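# Index the turntable one hole clockwise and reseat the plunger

## Task

Rotate the turntable forward by exactly one hole position, turning clockwise when viewed from above. The plunger's pin must end seated all the way down in the new hole. The fixture must be left standing upright on the deck, and neither gripper may still be touching it.

## Robot and tools

Robot: two 6-joint arms, left_arm and right_arm, each with a parallel two-finger gripper. The fingers point along the gripper's +z axis and separate along its y axis. A reported hand position is the spot midway between the finger pads, roughly 1 cm short of the fingertips. A wrist camera cable resting on a part counts as that hand touching it.

Frames: the scene frame has its origin at table-top height, halfway between the two nominal arm bases. +z is up, +x points out over the table, and left_arm sits on the +y side. Image left and right do not match arm names. Calibrated bases in the scene frame: left_arm at (+0.025, +0.326, +0.031) m, quat_wxyz (+1.000, 0, 0, +0.003); right_arm at (-0.004, -0.268, +0.031) m, quat_wxyz (+1.000, 0, 0, -0.018). Both have +z up. Each arm's end_effector_position (m), end_effector_quat_wxyz and wrist camera pose are given in that arm's own base frame. Fixed cameras and the table use the scene frame. Printed hand poses may be off by a few centimetres, more at long reach.

Row layout, used by every moving command: one flat list of 14 numbers covering both arms, even if only one moves. The first 7 are left_arm, the next 7 right_arm. Each block is six absolute joint target angles in radians, in this order: waist, shoulder, elbow, wrist roll, wrist yaw, wrist pitch, then the gripper opening. Stated ranges: waist -2.618 to 3.054, shoulder 0.000 to 3.142, elbow 0.000 to 3.142, wrist roll -2.094 to 2.094, wrist yaw -1.571 to 1.571, wrist pitch -1.571 to 1.571. Real ends can be up to 0.059 rad either side of these. A target more than 0.059 rad past a stated end, and further out than the current angle, makes the call refused. A line "joint sent to its limit" means the joint was clipped at its actual end. Opening runs from -1 (closed) to +1 (fully open, 0.094 m pad gap). To keep a gripper unchanged, repeat its current command; 0 is a real command, not "no change".

Tools:
- execute_actions(actions, cameras): actions is a list of actions; each action is a table of up to 15 rows, each row held for one 1/30 s step. A short table repeats its last row to fill 15 steps (0.5 s). Empty actions just reports state and images.
- move(target, speed, blend, opening_speed, blocking, cameras): target is one row or a list of up to 15 rows (absolute joint goals, sharing at most 10 s). All joints travel together, so grippers follow curves, with no collision avoidance. speed is in rad/s for the joint with farthest to go, 0.01 to 12.57, default 0.5; one value or one per target. blend (rad) rounds corners at intermediate targets. opening_speed (per second on the -1..+1 scale, at least 0.2) ramps the fingers; use a low value for fragile parts. blocking=false returns after about 0.5 s while the motion continues; a new move replaces a running one. The result adds a "move:" line: done, off_target (resting more than 0.035 rad from target), moving, held or fault, possibly limits=held. Done does not prove contact or its absence.
- wait(seconds 0 to 10, cameras): lets time run while arms keep their last command.
- stop(cameras): brakes a running move; fast moves need room.
- zoom_image(camera, region [x0, y0, x1, y1] pixels, at most 504x504): closer view of the latest image from cam_head_left, cam_head_right, cam_left_wrist or cam_right_wrist (each 896x504).
- read_manual(section "licences"): licence texts only.
- finished_scene(scene): ends the scene (irreversible); scene is the current scene's number. The goal must hold with the robot released.

Result lines: Joint positions and Joint velocities list per arm the six joints in the row order, then pad gap (m, m/s). "within noise" means an arm is still. Joint targets shows what joints are being driven toward now; resend these to hold a joint still. Tool commands shows current gripper commands. grip_measured is the finger opening on the command scale; empty it reads up to about 2.7 mm wide, and on a firmly squeezed part it reads somewhat narrower than the part. Joint torques are total drive output including gravity, positive toward larger angles; joints 1 to 3 wrap at ±28 N m. "joint command not followed" means the clearance check altered some steps. Action results also include step readings of joint positions.

Motion limits: each joint's target stays within a lead of its measured angle (0.339 rad for waist, shoulder and elbow, 2.2 for the wrist joints), and targets moving a gripper over 200 mm away are scaled back. Far targets take several actions; tiny turns may not start. Reply and thinking time lets the scene keep running.

Caution: avoid dropping or flinging parts, releasing anything still moving, fast impacts and pressing far past contact (pressing force grows with speed and overshoot). Never let the arms collide or grip each other's fingers. Don't knock anything off the table. Sustained loads, outstretched poses or pushing at unreachable targets heat motors: MOTOR HOT appears at 75 °C, a fault folding the arm at 90 °C, and the arm goes limp at 100 °C. To release, command an opening well above grip_measured.

Each tool is called after "Emit:" as a command line: name --argument value for each argument, lists and objects as JSON in quotes; but a table of rows of numbers goes row by row, as --pt "numbers of a row", without its own name.

## Session

Emit:
execute_actions --actions '[]' --cameras '["cam_head_left"]'

Emit:
zoom_image --camera "cam_head_left" --region '[340, 220, 560, 400]'

Scene clock: 0.00 s.
left_arm: end_effector_position=(+0.3789, +0.0005, +0.1416) grip_measured=+1.000 end_effector_quat_wxyz=(+0.682, -0.014, +0.730, +0.047) | right_arm: end_effector_position=(+0.3580, -0.0478, +0.1413) grip_measured=+1.000 end_effector_quat_wxyz=(+0.679, +0.114, +0.720, -0.089)
Joint names: [waist, shoulder, elbow, wrist roll, wrist yaw, wrist pitch]
Joint positions: left_arm=[-0.079 1.56 0.222 0.039 -0.166 1.272 0.094] | right_arm=[0.009 1.506 0.165 0.047 0.296 1.275 0.094]
Joint velocities: within noise
Joint torques (N m): no reading
Heat: left arm: 32 °C; right arm: 29 °C.
Joint targets: left_arm=[-0.079 1.557 0.226 0.038 -0.166 1.267] | right_arm=[0.009 1.502 0.170 0.046 0.296 1.270]
Tool commands: left_gripper/opening=+1.0 right_gripper/opening=+1.0
Images, in order (width x height): cam_head_left 896x504.

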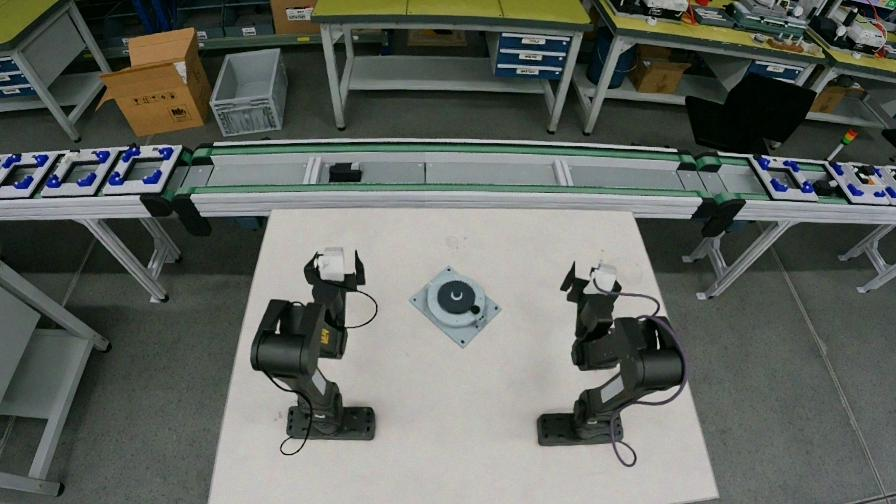

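Scaled by 2.291 from the camera's 896x504 image, which has a finer 1280x720 frame.

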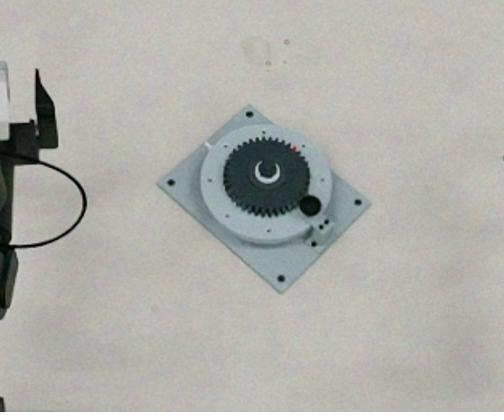

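Emit:
move --pt "-0.5 1.75 1.7 -0.5 0 -1.2 0.2 0.35 1.45 0.135 0.0 0.0 1.25 0.2" --pt "-0.740 2.337 2.170 -0.988 0 -1.410 0.0 0.505 1.703 0.110 -0.105 -0.287 1.219 0.2" --speed 1.1 --blend '[0.2, 0]' --opening_speed 2.0 --cameras '["cam_left_wrist", "cam_right_wrist"]'

Emit:
zoom_image --camera "cam_left_wrist" --region '[330, 230, 580, 454]'

Emit:
zoom_image --camera "cam_right_wrist" --region '[340, 180, 600, 400]'

Scene clock: 55.00 s.
left_arm: end_effector_position=(+0.3319, -0.3068, +0.0770) grip_measured=+0.001 end_effector_quat_wxyz=(-0.002, -0.115, +0.993, +0.000) | right_arm: end_effector_position=(+0.2729, +0.2045, +0.0520) grip_measured=+0.202 end_effector_quat_wxyz=(+0.533, -0.312, +0.754, +0.224)
Joint names: [waist, shoulder, elbow, wrist roll, wrist yaw, wrist pitch]
Joint positions: left_arm=[-0.747 2.327 2.145 -0.977 0.004 -1.392 0.047] | right_arm=[0.497 1.69 0.115 -0.095 -0.277 1.223 0.056]
Joint velocities: within noise
Joint torques (N m): left_arm=[0.49 -12.51 7.23 -0.11 -0.03 0.18] | right_arm=[0.72 -3.59 3.66 -0.09 -0.17 1.68]
Heat: left arm: 32 °C; right arm: 34 °C.
Joint targets: left_arm=[-0.740 2.337 2.170 -0.988 0.000 -1.410] | right_arm=[0.505 1.703 0.110 -0.105 -0.287 1.219]
move: done
Images, in order (width x height): cam_left_wrist 896x504, cam_right_wrist 896x504.

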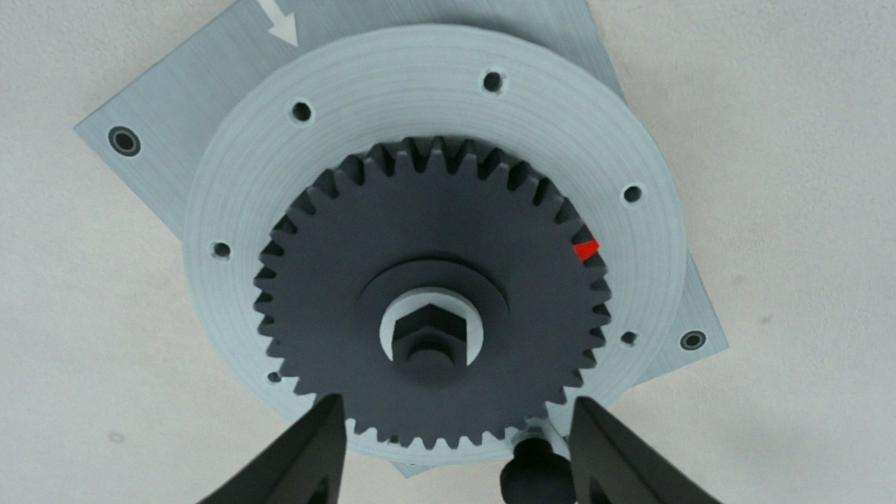

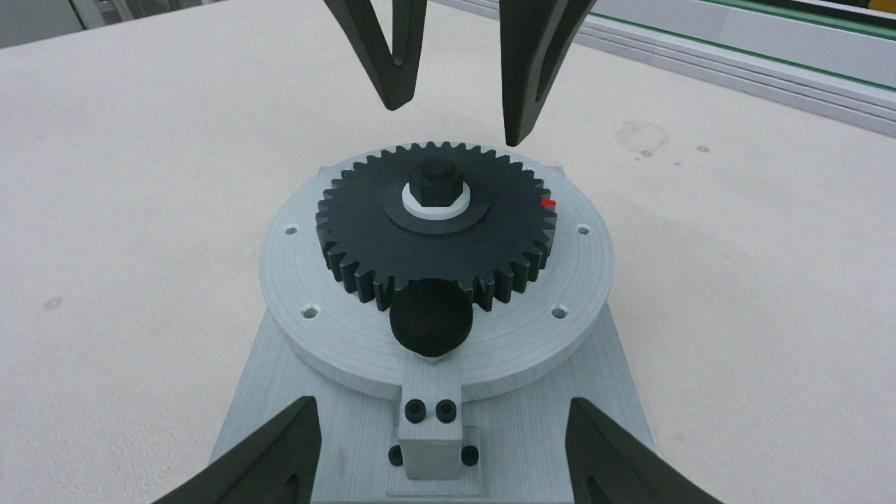

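Scaled by 2.016 from the camera's 896x504 image, which has a finer 1280x720 frame.

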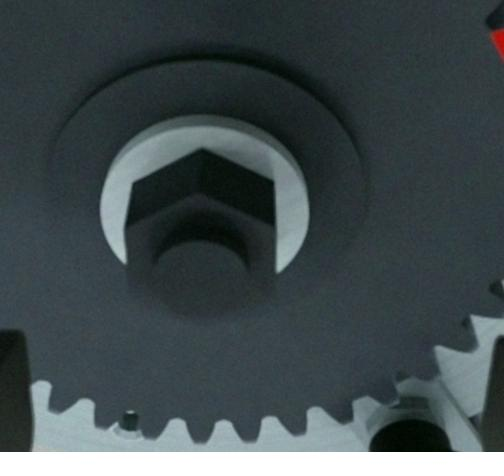

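Scaled by 1.938 from the camera's 896x504 image, which has a finer 1280x720 frame.

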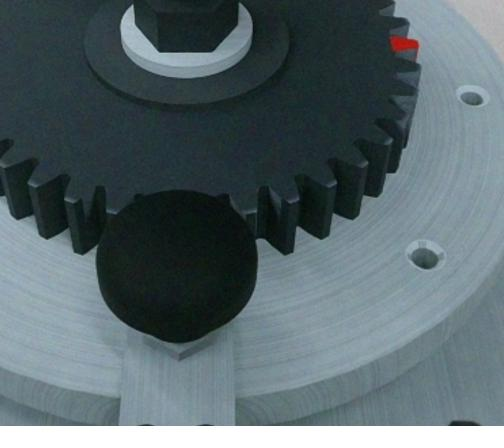

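Emit:
move --target '[-0.735, 2.270, 1.960, -0.988, 0, -1.230, 0.0, 0.577, 1.922, 0.282, -0.065, -0.196, 1.310, 0.2]' --speed 0.4 --cameras '["cam_left_wrist", "cam_right_wrist"]'

Emit:
zoom_image --camera "cam_left_wrist" --region '[330, 280, 580, 504]'

Emit:
zoom_image --camera "cam_right_wrist" --region '[300, 330, 590, 504]'

Scene clock: 85.00 s.
left_arm: end_effector_position=(+0.3299, -0.3019, +0.0438) grip_measured=+0.001 end_effector_quat_wxyz=(-0.002, -0.118, +0.993, +0.000) | right_arm: end_effector_position=(+0.3009, +0.2370, +0.0362) grip_measured=+0.202 end_effector_quat_wxyz=(+0.533, -0.314, +0.754, +0.222)
Joint names: [waist, shoulder, elbow, wrist roll, wrist yaw, wrist pitch]
Joint positions: left_arm=[-0.742 2.305 1.976 -0.978 0.004 -1.245 0.047] | right_arm=[0.569 1.905 0.271 -0.074 -0.207 1.285 0.056]
Joint velocities: within noise
Joint torques (N m): left_arm=[0.53 -16.72 3.97 -0.11 -0.05 0.55] | right_arm=[0.7 -4.9 4.82 0.11 0.04 1.96]
Heat: left arm: 38 °C; right arm: 34 °C.
Joint targets: left_arm=[-0.735 2.270 1.960 -0.988 0.000 -1.230] | right_arm=[0.577 1.922 0.282 -0.065 -0.196 1.310]
move: done
Images, in order (width x height): cam_left_wrist 896x504, cam_right_wrist 896x504.

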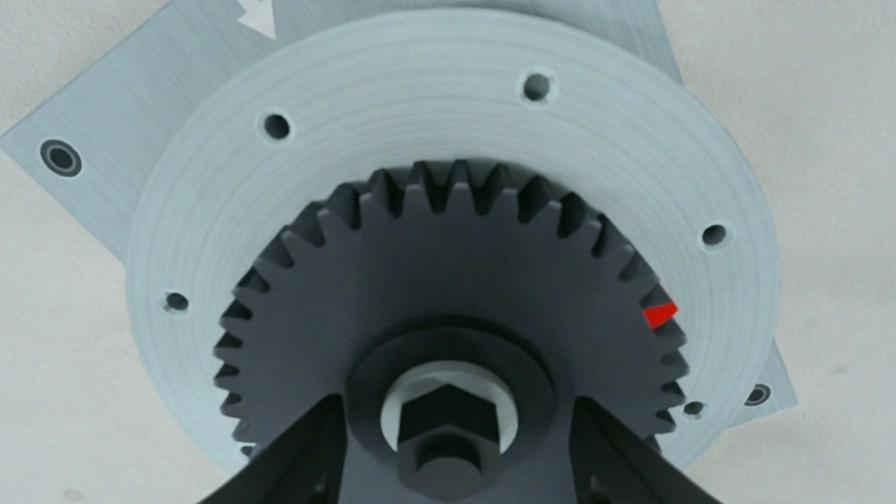

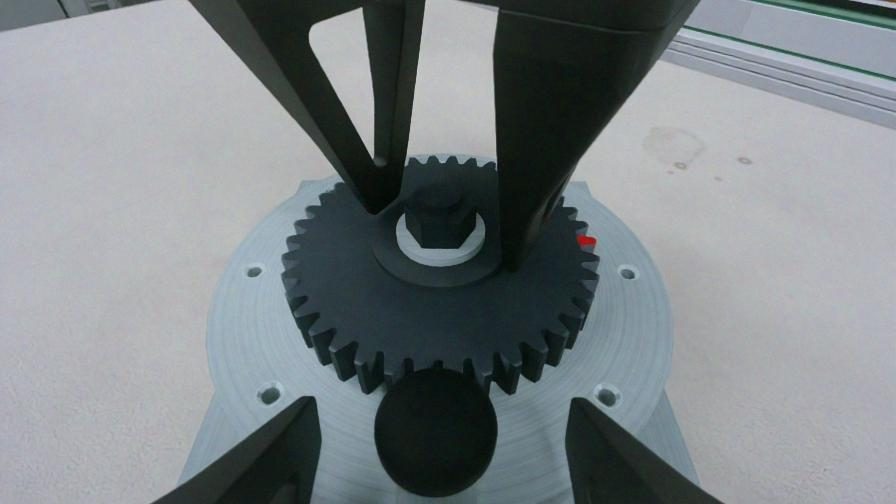

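Scaled by 2.016 from the camera's 896x504 image, which has a finer 1280x720 frame.

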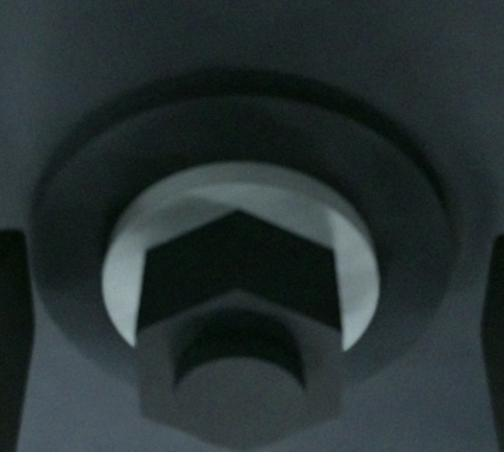

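Scaled by 1.738 from the camera's 896x504 image, which has a finer 1280x720 frame.

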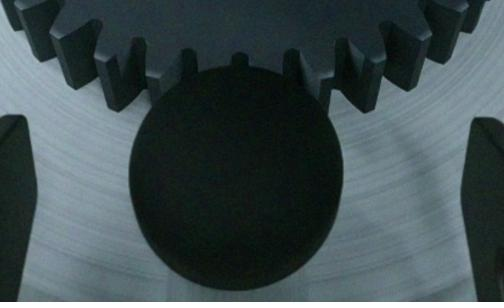

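Emit:
move --pt "-0.731 2.284 2.016 -0.988 0 -1.274 0.0 0.581 1.922 0.282 -0.065 -0.196 1.310 0.2" --pt "-0.731 2.284 2.016 -0.988 0 -1.274 -0.85 0.581 1.922 0.282 -0.065 -0.196 1.310 -0.7" --speed 0.3 --opening_speed 0.8 --cameras '["cam_left_wrist", "cam_right_wrist"]'

Emit:
zoom_image --camera "cam_left_wrist" --region '[330, 280, 580, 504]'

Scene clock: 106.20 s.
left_arm: end_effector_position=(+0.3297, -0.3002, +0.0473) grip_measured=-0.630 end_effector_quat_wxyz=(-0.005, -0.120, +0.993, +0.002) | right_arm: end_effector_position=(+0.3003, +0.2378, +0.0364) grip_measured=-0.487 end_effector_quat_wxyz=(+0.533, -0.314, +0.754, +0.223)
Joint names: [waist, shoulder, elbow, wrist roll, wrist yaw, wrist pitch]
Joint positions: left_arm=[-0.739 2.305 1.99 -0.979 0.005 -1.265 0.017] | right_arm=[0.572 1.905 0.271 -0.073 -0.206 1.286 0.024]
Joint velocities: within noise
Joint torques (N m): left_arm=[0.58 -15.31 7.25 -0.09 -0.04 0.28] | right_arm=[0.77 -4.97 4.81 0.11 0.05 1.96]
Heat: left arm: 43 °C; right arm: 34 °C.
Joint targets: left_arm=[-0.731 2.284 2.016 -0.988 0.000 -1.274] | right_arm=[0.581 1.922 0.282 -0.065 -0.196 1.310]
move: done
Images, in order (width x height): cam_left_wrist 896x504, cam_right_wrist 896x504.

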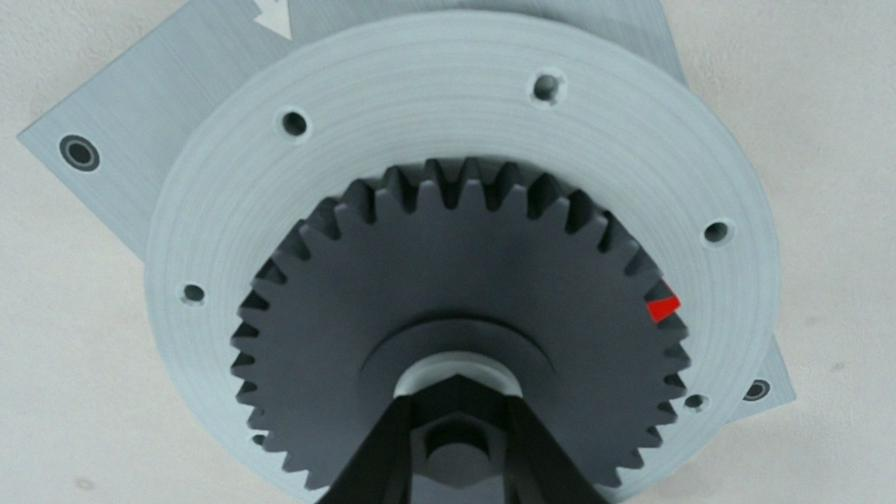

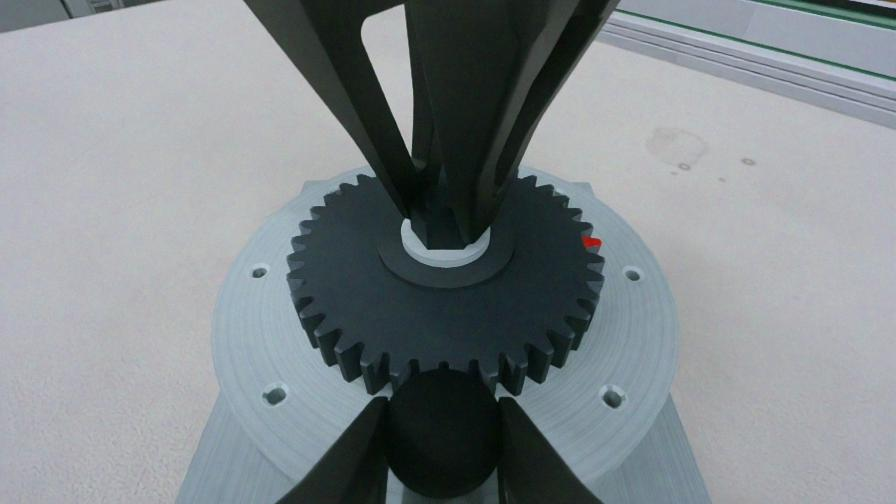

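Scaled by 2.016 from the camera's 896x504 image, which has a finer 1280x720 frame.

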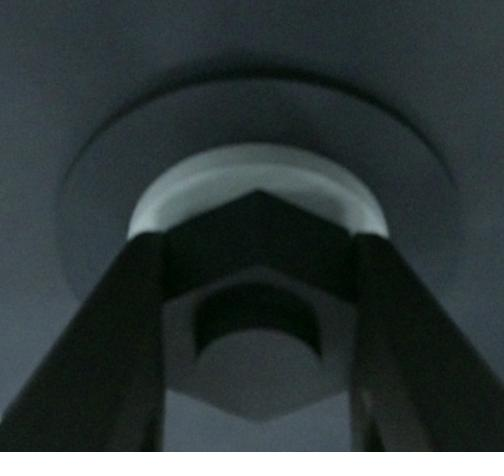

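Emit:
move --pt "-0.731 2.284 2.016 -0.988 0 -1.274 -0.85 0.581 1.735 0.325 -0.065 -0.206 1.53 -0.7" --pt "-0.731 2.284 2.016 -0.228 0 -1.274 -0.85 0.581 1.735 0.325 -0.065 -0.206 1.53 -0.7" --speed '[0.25, 0.5]' --cameras '["cam_left_wrist", "cam_right_wrist"]'

Scene clock: 115.60 s.
left_arm: end_effector_position=(+0.3300, -0.2998, +0.0473) grip_measured=-0.630 end_effector_quat_wxyz=(-0.005, +0.245, +0.970, +0.001) | right_arm: end_effector_position=(+0.3014, +0.2389, +0.0463) grip_measured=-0.488 end_effector_quat_wxyz=(+0.536, -0.313, +0.752, +0.222)
Joint names: [waist, shoulder, elbow, wrist roll, wrist yaw, wrist pitch]
Joint positions: left_arm=[-0.739 2.305 1.99 -0.244 0.002 -1.265 0.017] | right_arm=[0.575 1.842 0.276 -0.073 -0.2 1.224 0.024]
Joint velocities: within noise
Joint torques (N m): left_arm=[0.64 -15.27 7.24 0.22 -0.02 0.28] | right_arm=[0.46 -14.63 9.06 0.1 -0.11 4.51]
Heat: left arm: 43 °C; right arm: 39 °C.
Joint targets: left_arm=[-0.731 2.284 2.016 -0.228 0.000 -1.274] | right_arm=[0.581 1.735 0.325 -0.065 -0.206 1.530]
move: off_target (right_arm); right_arm: the wrist pitch is farthest, 0.306 rad from its target
Images, in order (width x height): cam_left_wrist 896x504, cam_right_wrist 896x504.

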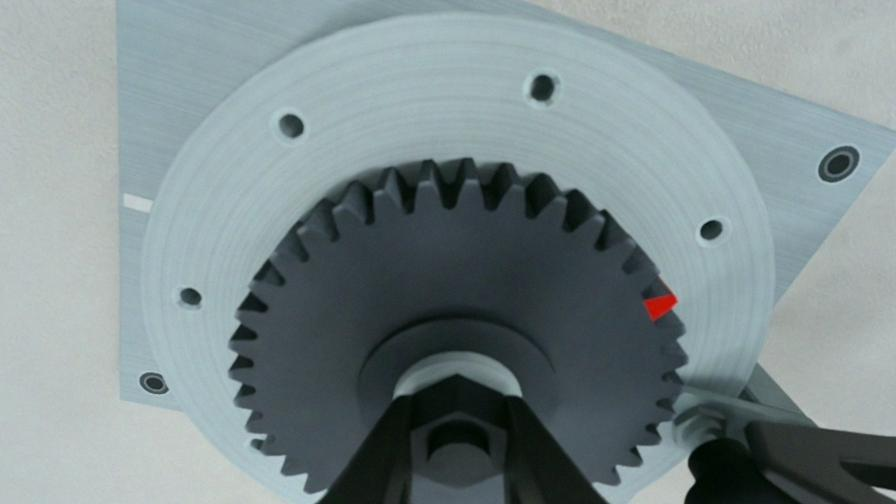

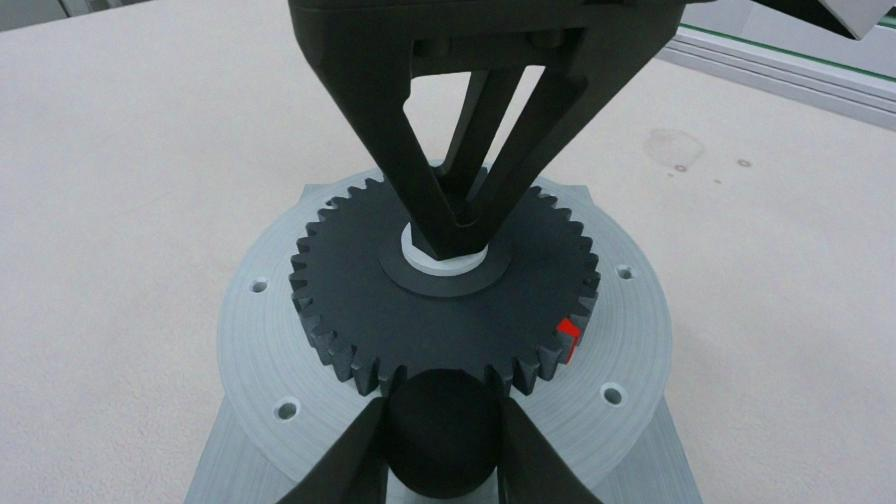

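Emit:
move --pt "-0.731 2.284 2.016 -0.228 0 -1.274 -0.85 0.578 1.862 0.283 -0.068 -0.2 1.26 -0.7" --pt "-0.731 2.284 2.016 -0.228 0 -1.274 -0.85 0.578 1.862 0.283 -0.068 -0.2 1.26 0.2" --pt "-0.731 2.284 2.016 -0.01 0 -1.274 -0.85 0.578 1.862 0.283 -0.068 -0.2 1.26 0.2" --speed '[0.4, 0.4, 0.25]' --opening_speed 1.5 --cameras '["cam_left_wrist", "cam_right_wrist"]'

Emit:
zoom_image --camera "cam_right_wrist" --region '[300, 330, 590, 504]'

Scene clock: 128.07 s.
left_arm: end_effector_position=(+0.3295, -0.3004, +0.0473) grip_measured=-0.630 end_effector_quat_wxyz=(-0.006, +0.325, +0.946, -0.001) | right_arm: end_effector_position=(+0.3020, +0.2393, +0.0471) grip_measured=+0.198 end_effector_quat_wxyz=(+0.539, -0.313, +0.750, +0.222)
Joint names: [waist, shoulder, elbow, wrist roll, wrist yaw, wrist pitch]
Joint positions: left_arm=[-0.739 2.305 1.99 -0.076 0.007 -1.265 0.017] | right_arm=[0.575 1.85 0.276 -0.073 -0.2 1.24 0.056]
Joint velocities: within noise
Joint torques (N m): left_arm=[0.61 -15.27 7.25 0.75 -0.08 0.28] | right_arm=[0.2 -5.08 4.82 0.07 -0.06 1.92]
Heat: left arm: 43 °C; right arm: 49 °C.
Joint targets: left_arm=[-0.731 2.284 2.016 -0.010 0.000 -1.274] | right_arm=[0.578 1.862 0.283 -0.068 -0.200 1.260]
move: off_target (left_arm); target 2's new numbers were sent with right_arm's wrist pitch 0.048 rad from that target; left_arm: the wrist roll is farthest, 0.066 rad from its target
Images, in order (width x height): cam_left_wrist 896x504, cam_right_wrist 896x504.

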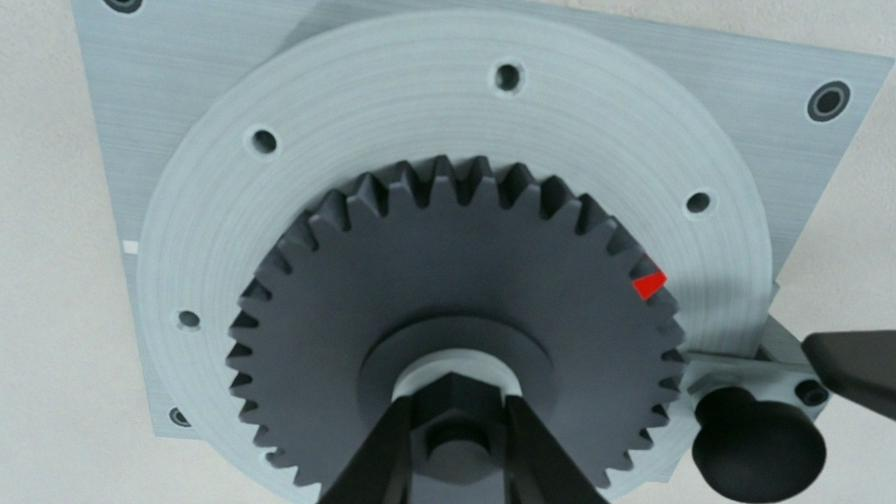

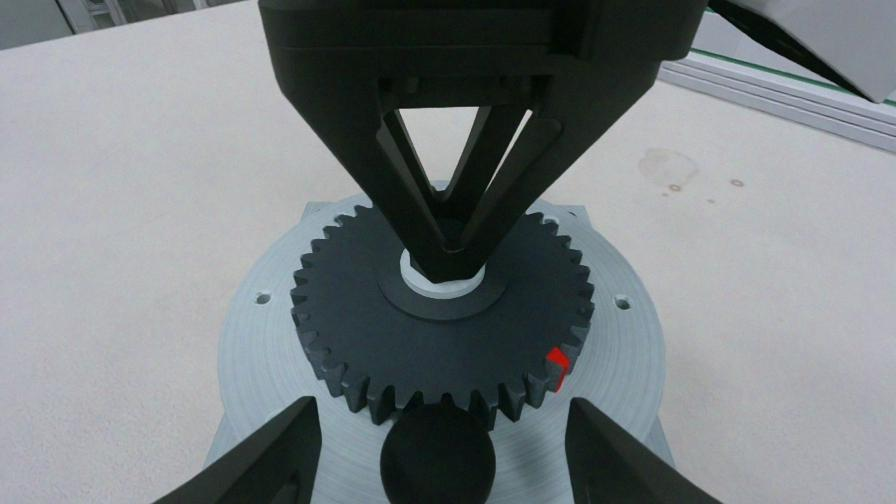

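Scaled by 1.738 from the camera's 896x504 image, which has a finer 1280x720 frame.

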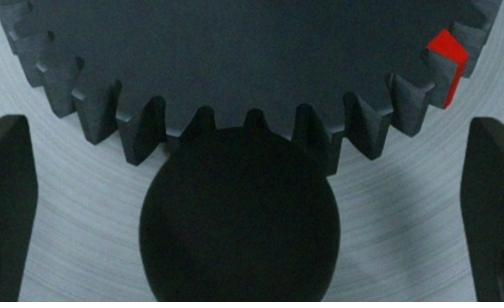

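Emit:
move --pt "-0.731 2.284 2.016 -0.07 0 -1.274 0.2 0.578 1.862 0.283 -0.068 -0.2 1.26 0.2" --pt "-0.731 2.275 2.14 -0.07 0 -1.40 0.2 0.505 1.67 0.13 -0.1 -0.28 1.20 0.2" --speed 0.5 --opening_speed 2.0 --cameras '["cam_left_wrist", "cam_right_wrist"]'

Emit:
zoom_image --camera "cam_right_wrist" --region '[260, 150, 640, 450]'

Scene clock: 149.53 s.
left_arm: end_effector_position=(+0.3310, -0.3019, +0.0790) grip_measured=+0.199 end_effector_quat_wxyz=(-0.002, +0.333, +0.943, -0.003) | right_arm: end_effector_position=(+0.2755, +0.2113, +0.0558) grip_measured=+0.198 end_effector_quat_wxyz=(+0.535, -0.315, +0.750, +0.228)
Joint names: [waist, shoulder, elbow, wrist roll, wrist yaw, wrist pitch]
Joint positions: left_arm=[-0.739 2.305 2.116 -0.06 0.007 -1.384 0.056] | right_arm=[0.514 1.689 0.137 -0.09 -0.27 1.21 0.056]
Joint velocities: within noise
Joint torques (N m): left_arm=[0.59 -16.16 7.09 -0.1 -0.06 0.22] | right_arm=[-0.96 -6.13 3.73 -0.08 -0.17 1.64]
Heat: left arm: 44 °C; right arm: 40 °C.
Joint targets: left_arm=[-0.731 2.275 2.140 -0.070 0.000 -1.400] | right_arm=[0.505 1.670 0.130 -0.100 -0.280 1.200]
move: done
Images, in order (width x height): cam_left_wrist 896x504, cam_right_wrist 896x504.

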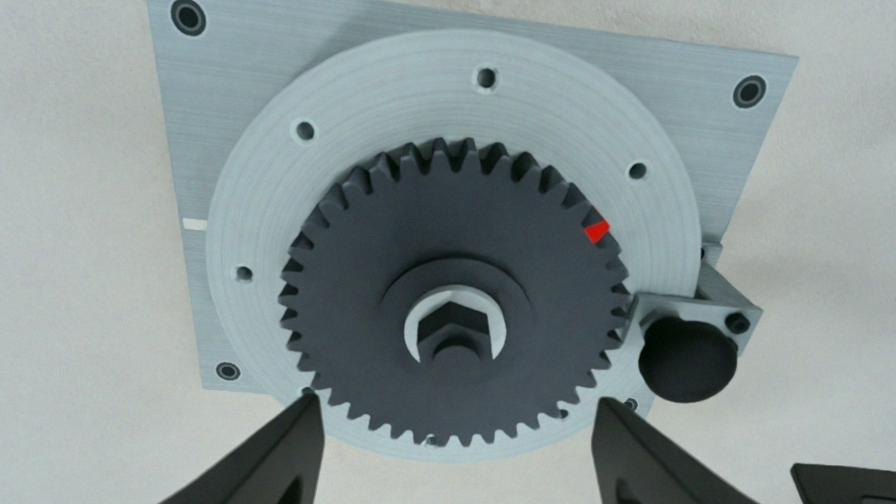

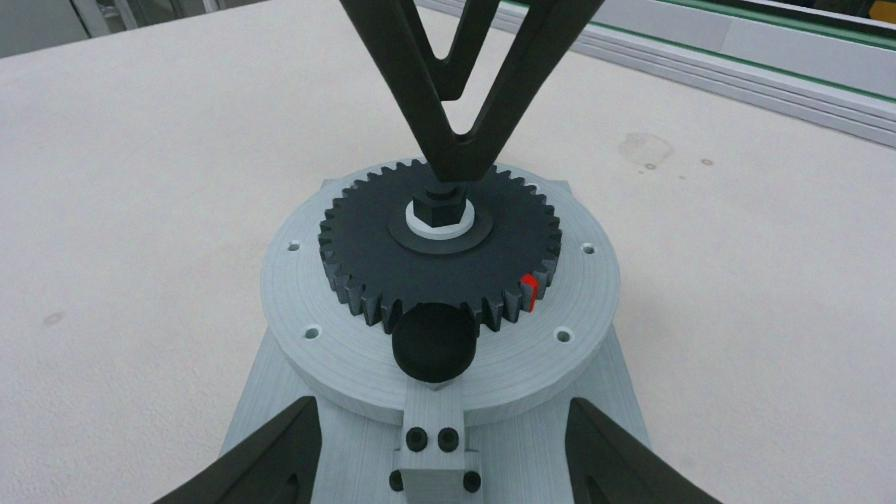

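Scaled by 1.326 from the camera's 896x504 image, which has a finer 1280x720 frame.

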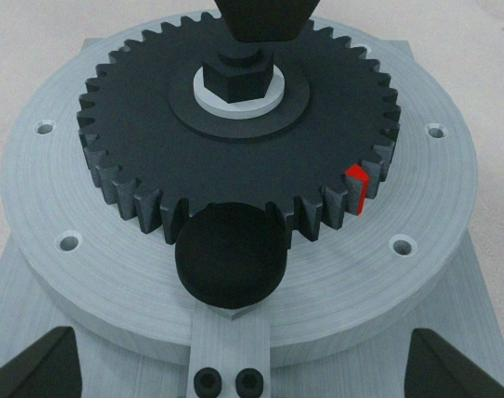

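Emit:
zoom_image --camera "cam_right_wrist" --region '[340, 205, 600, 425]'

Scaled by 1.938 from the camera's 896x504 image, which has a finer 1280x720 frame.

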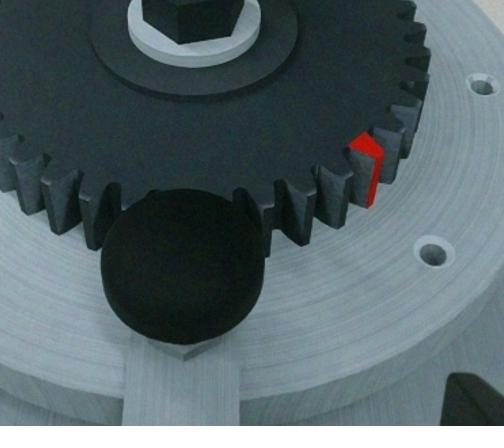

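Emit:
finished_scene --scene 2

The scene is finished: the task was done.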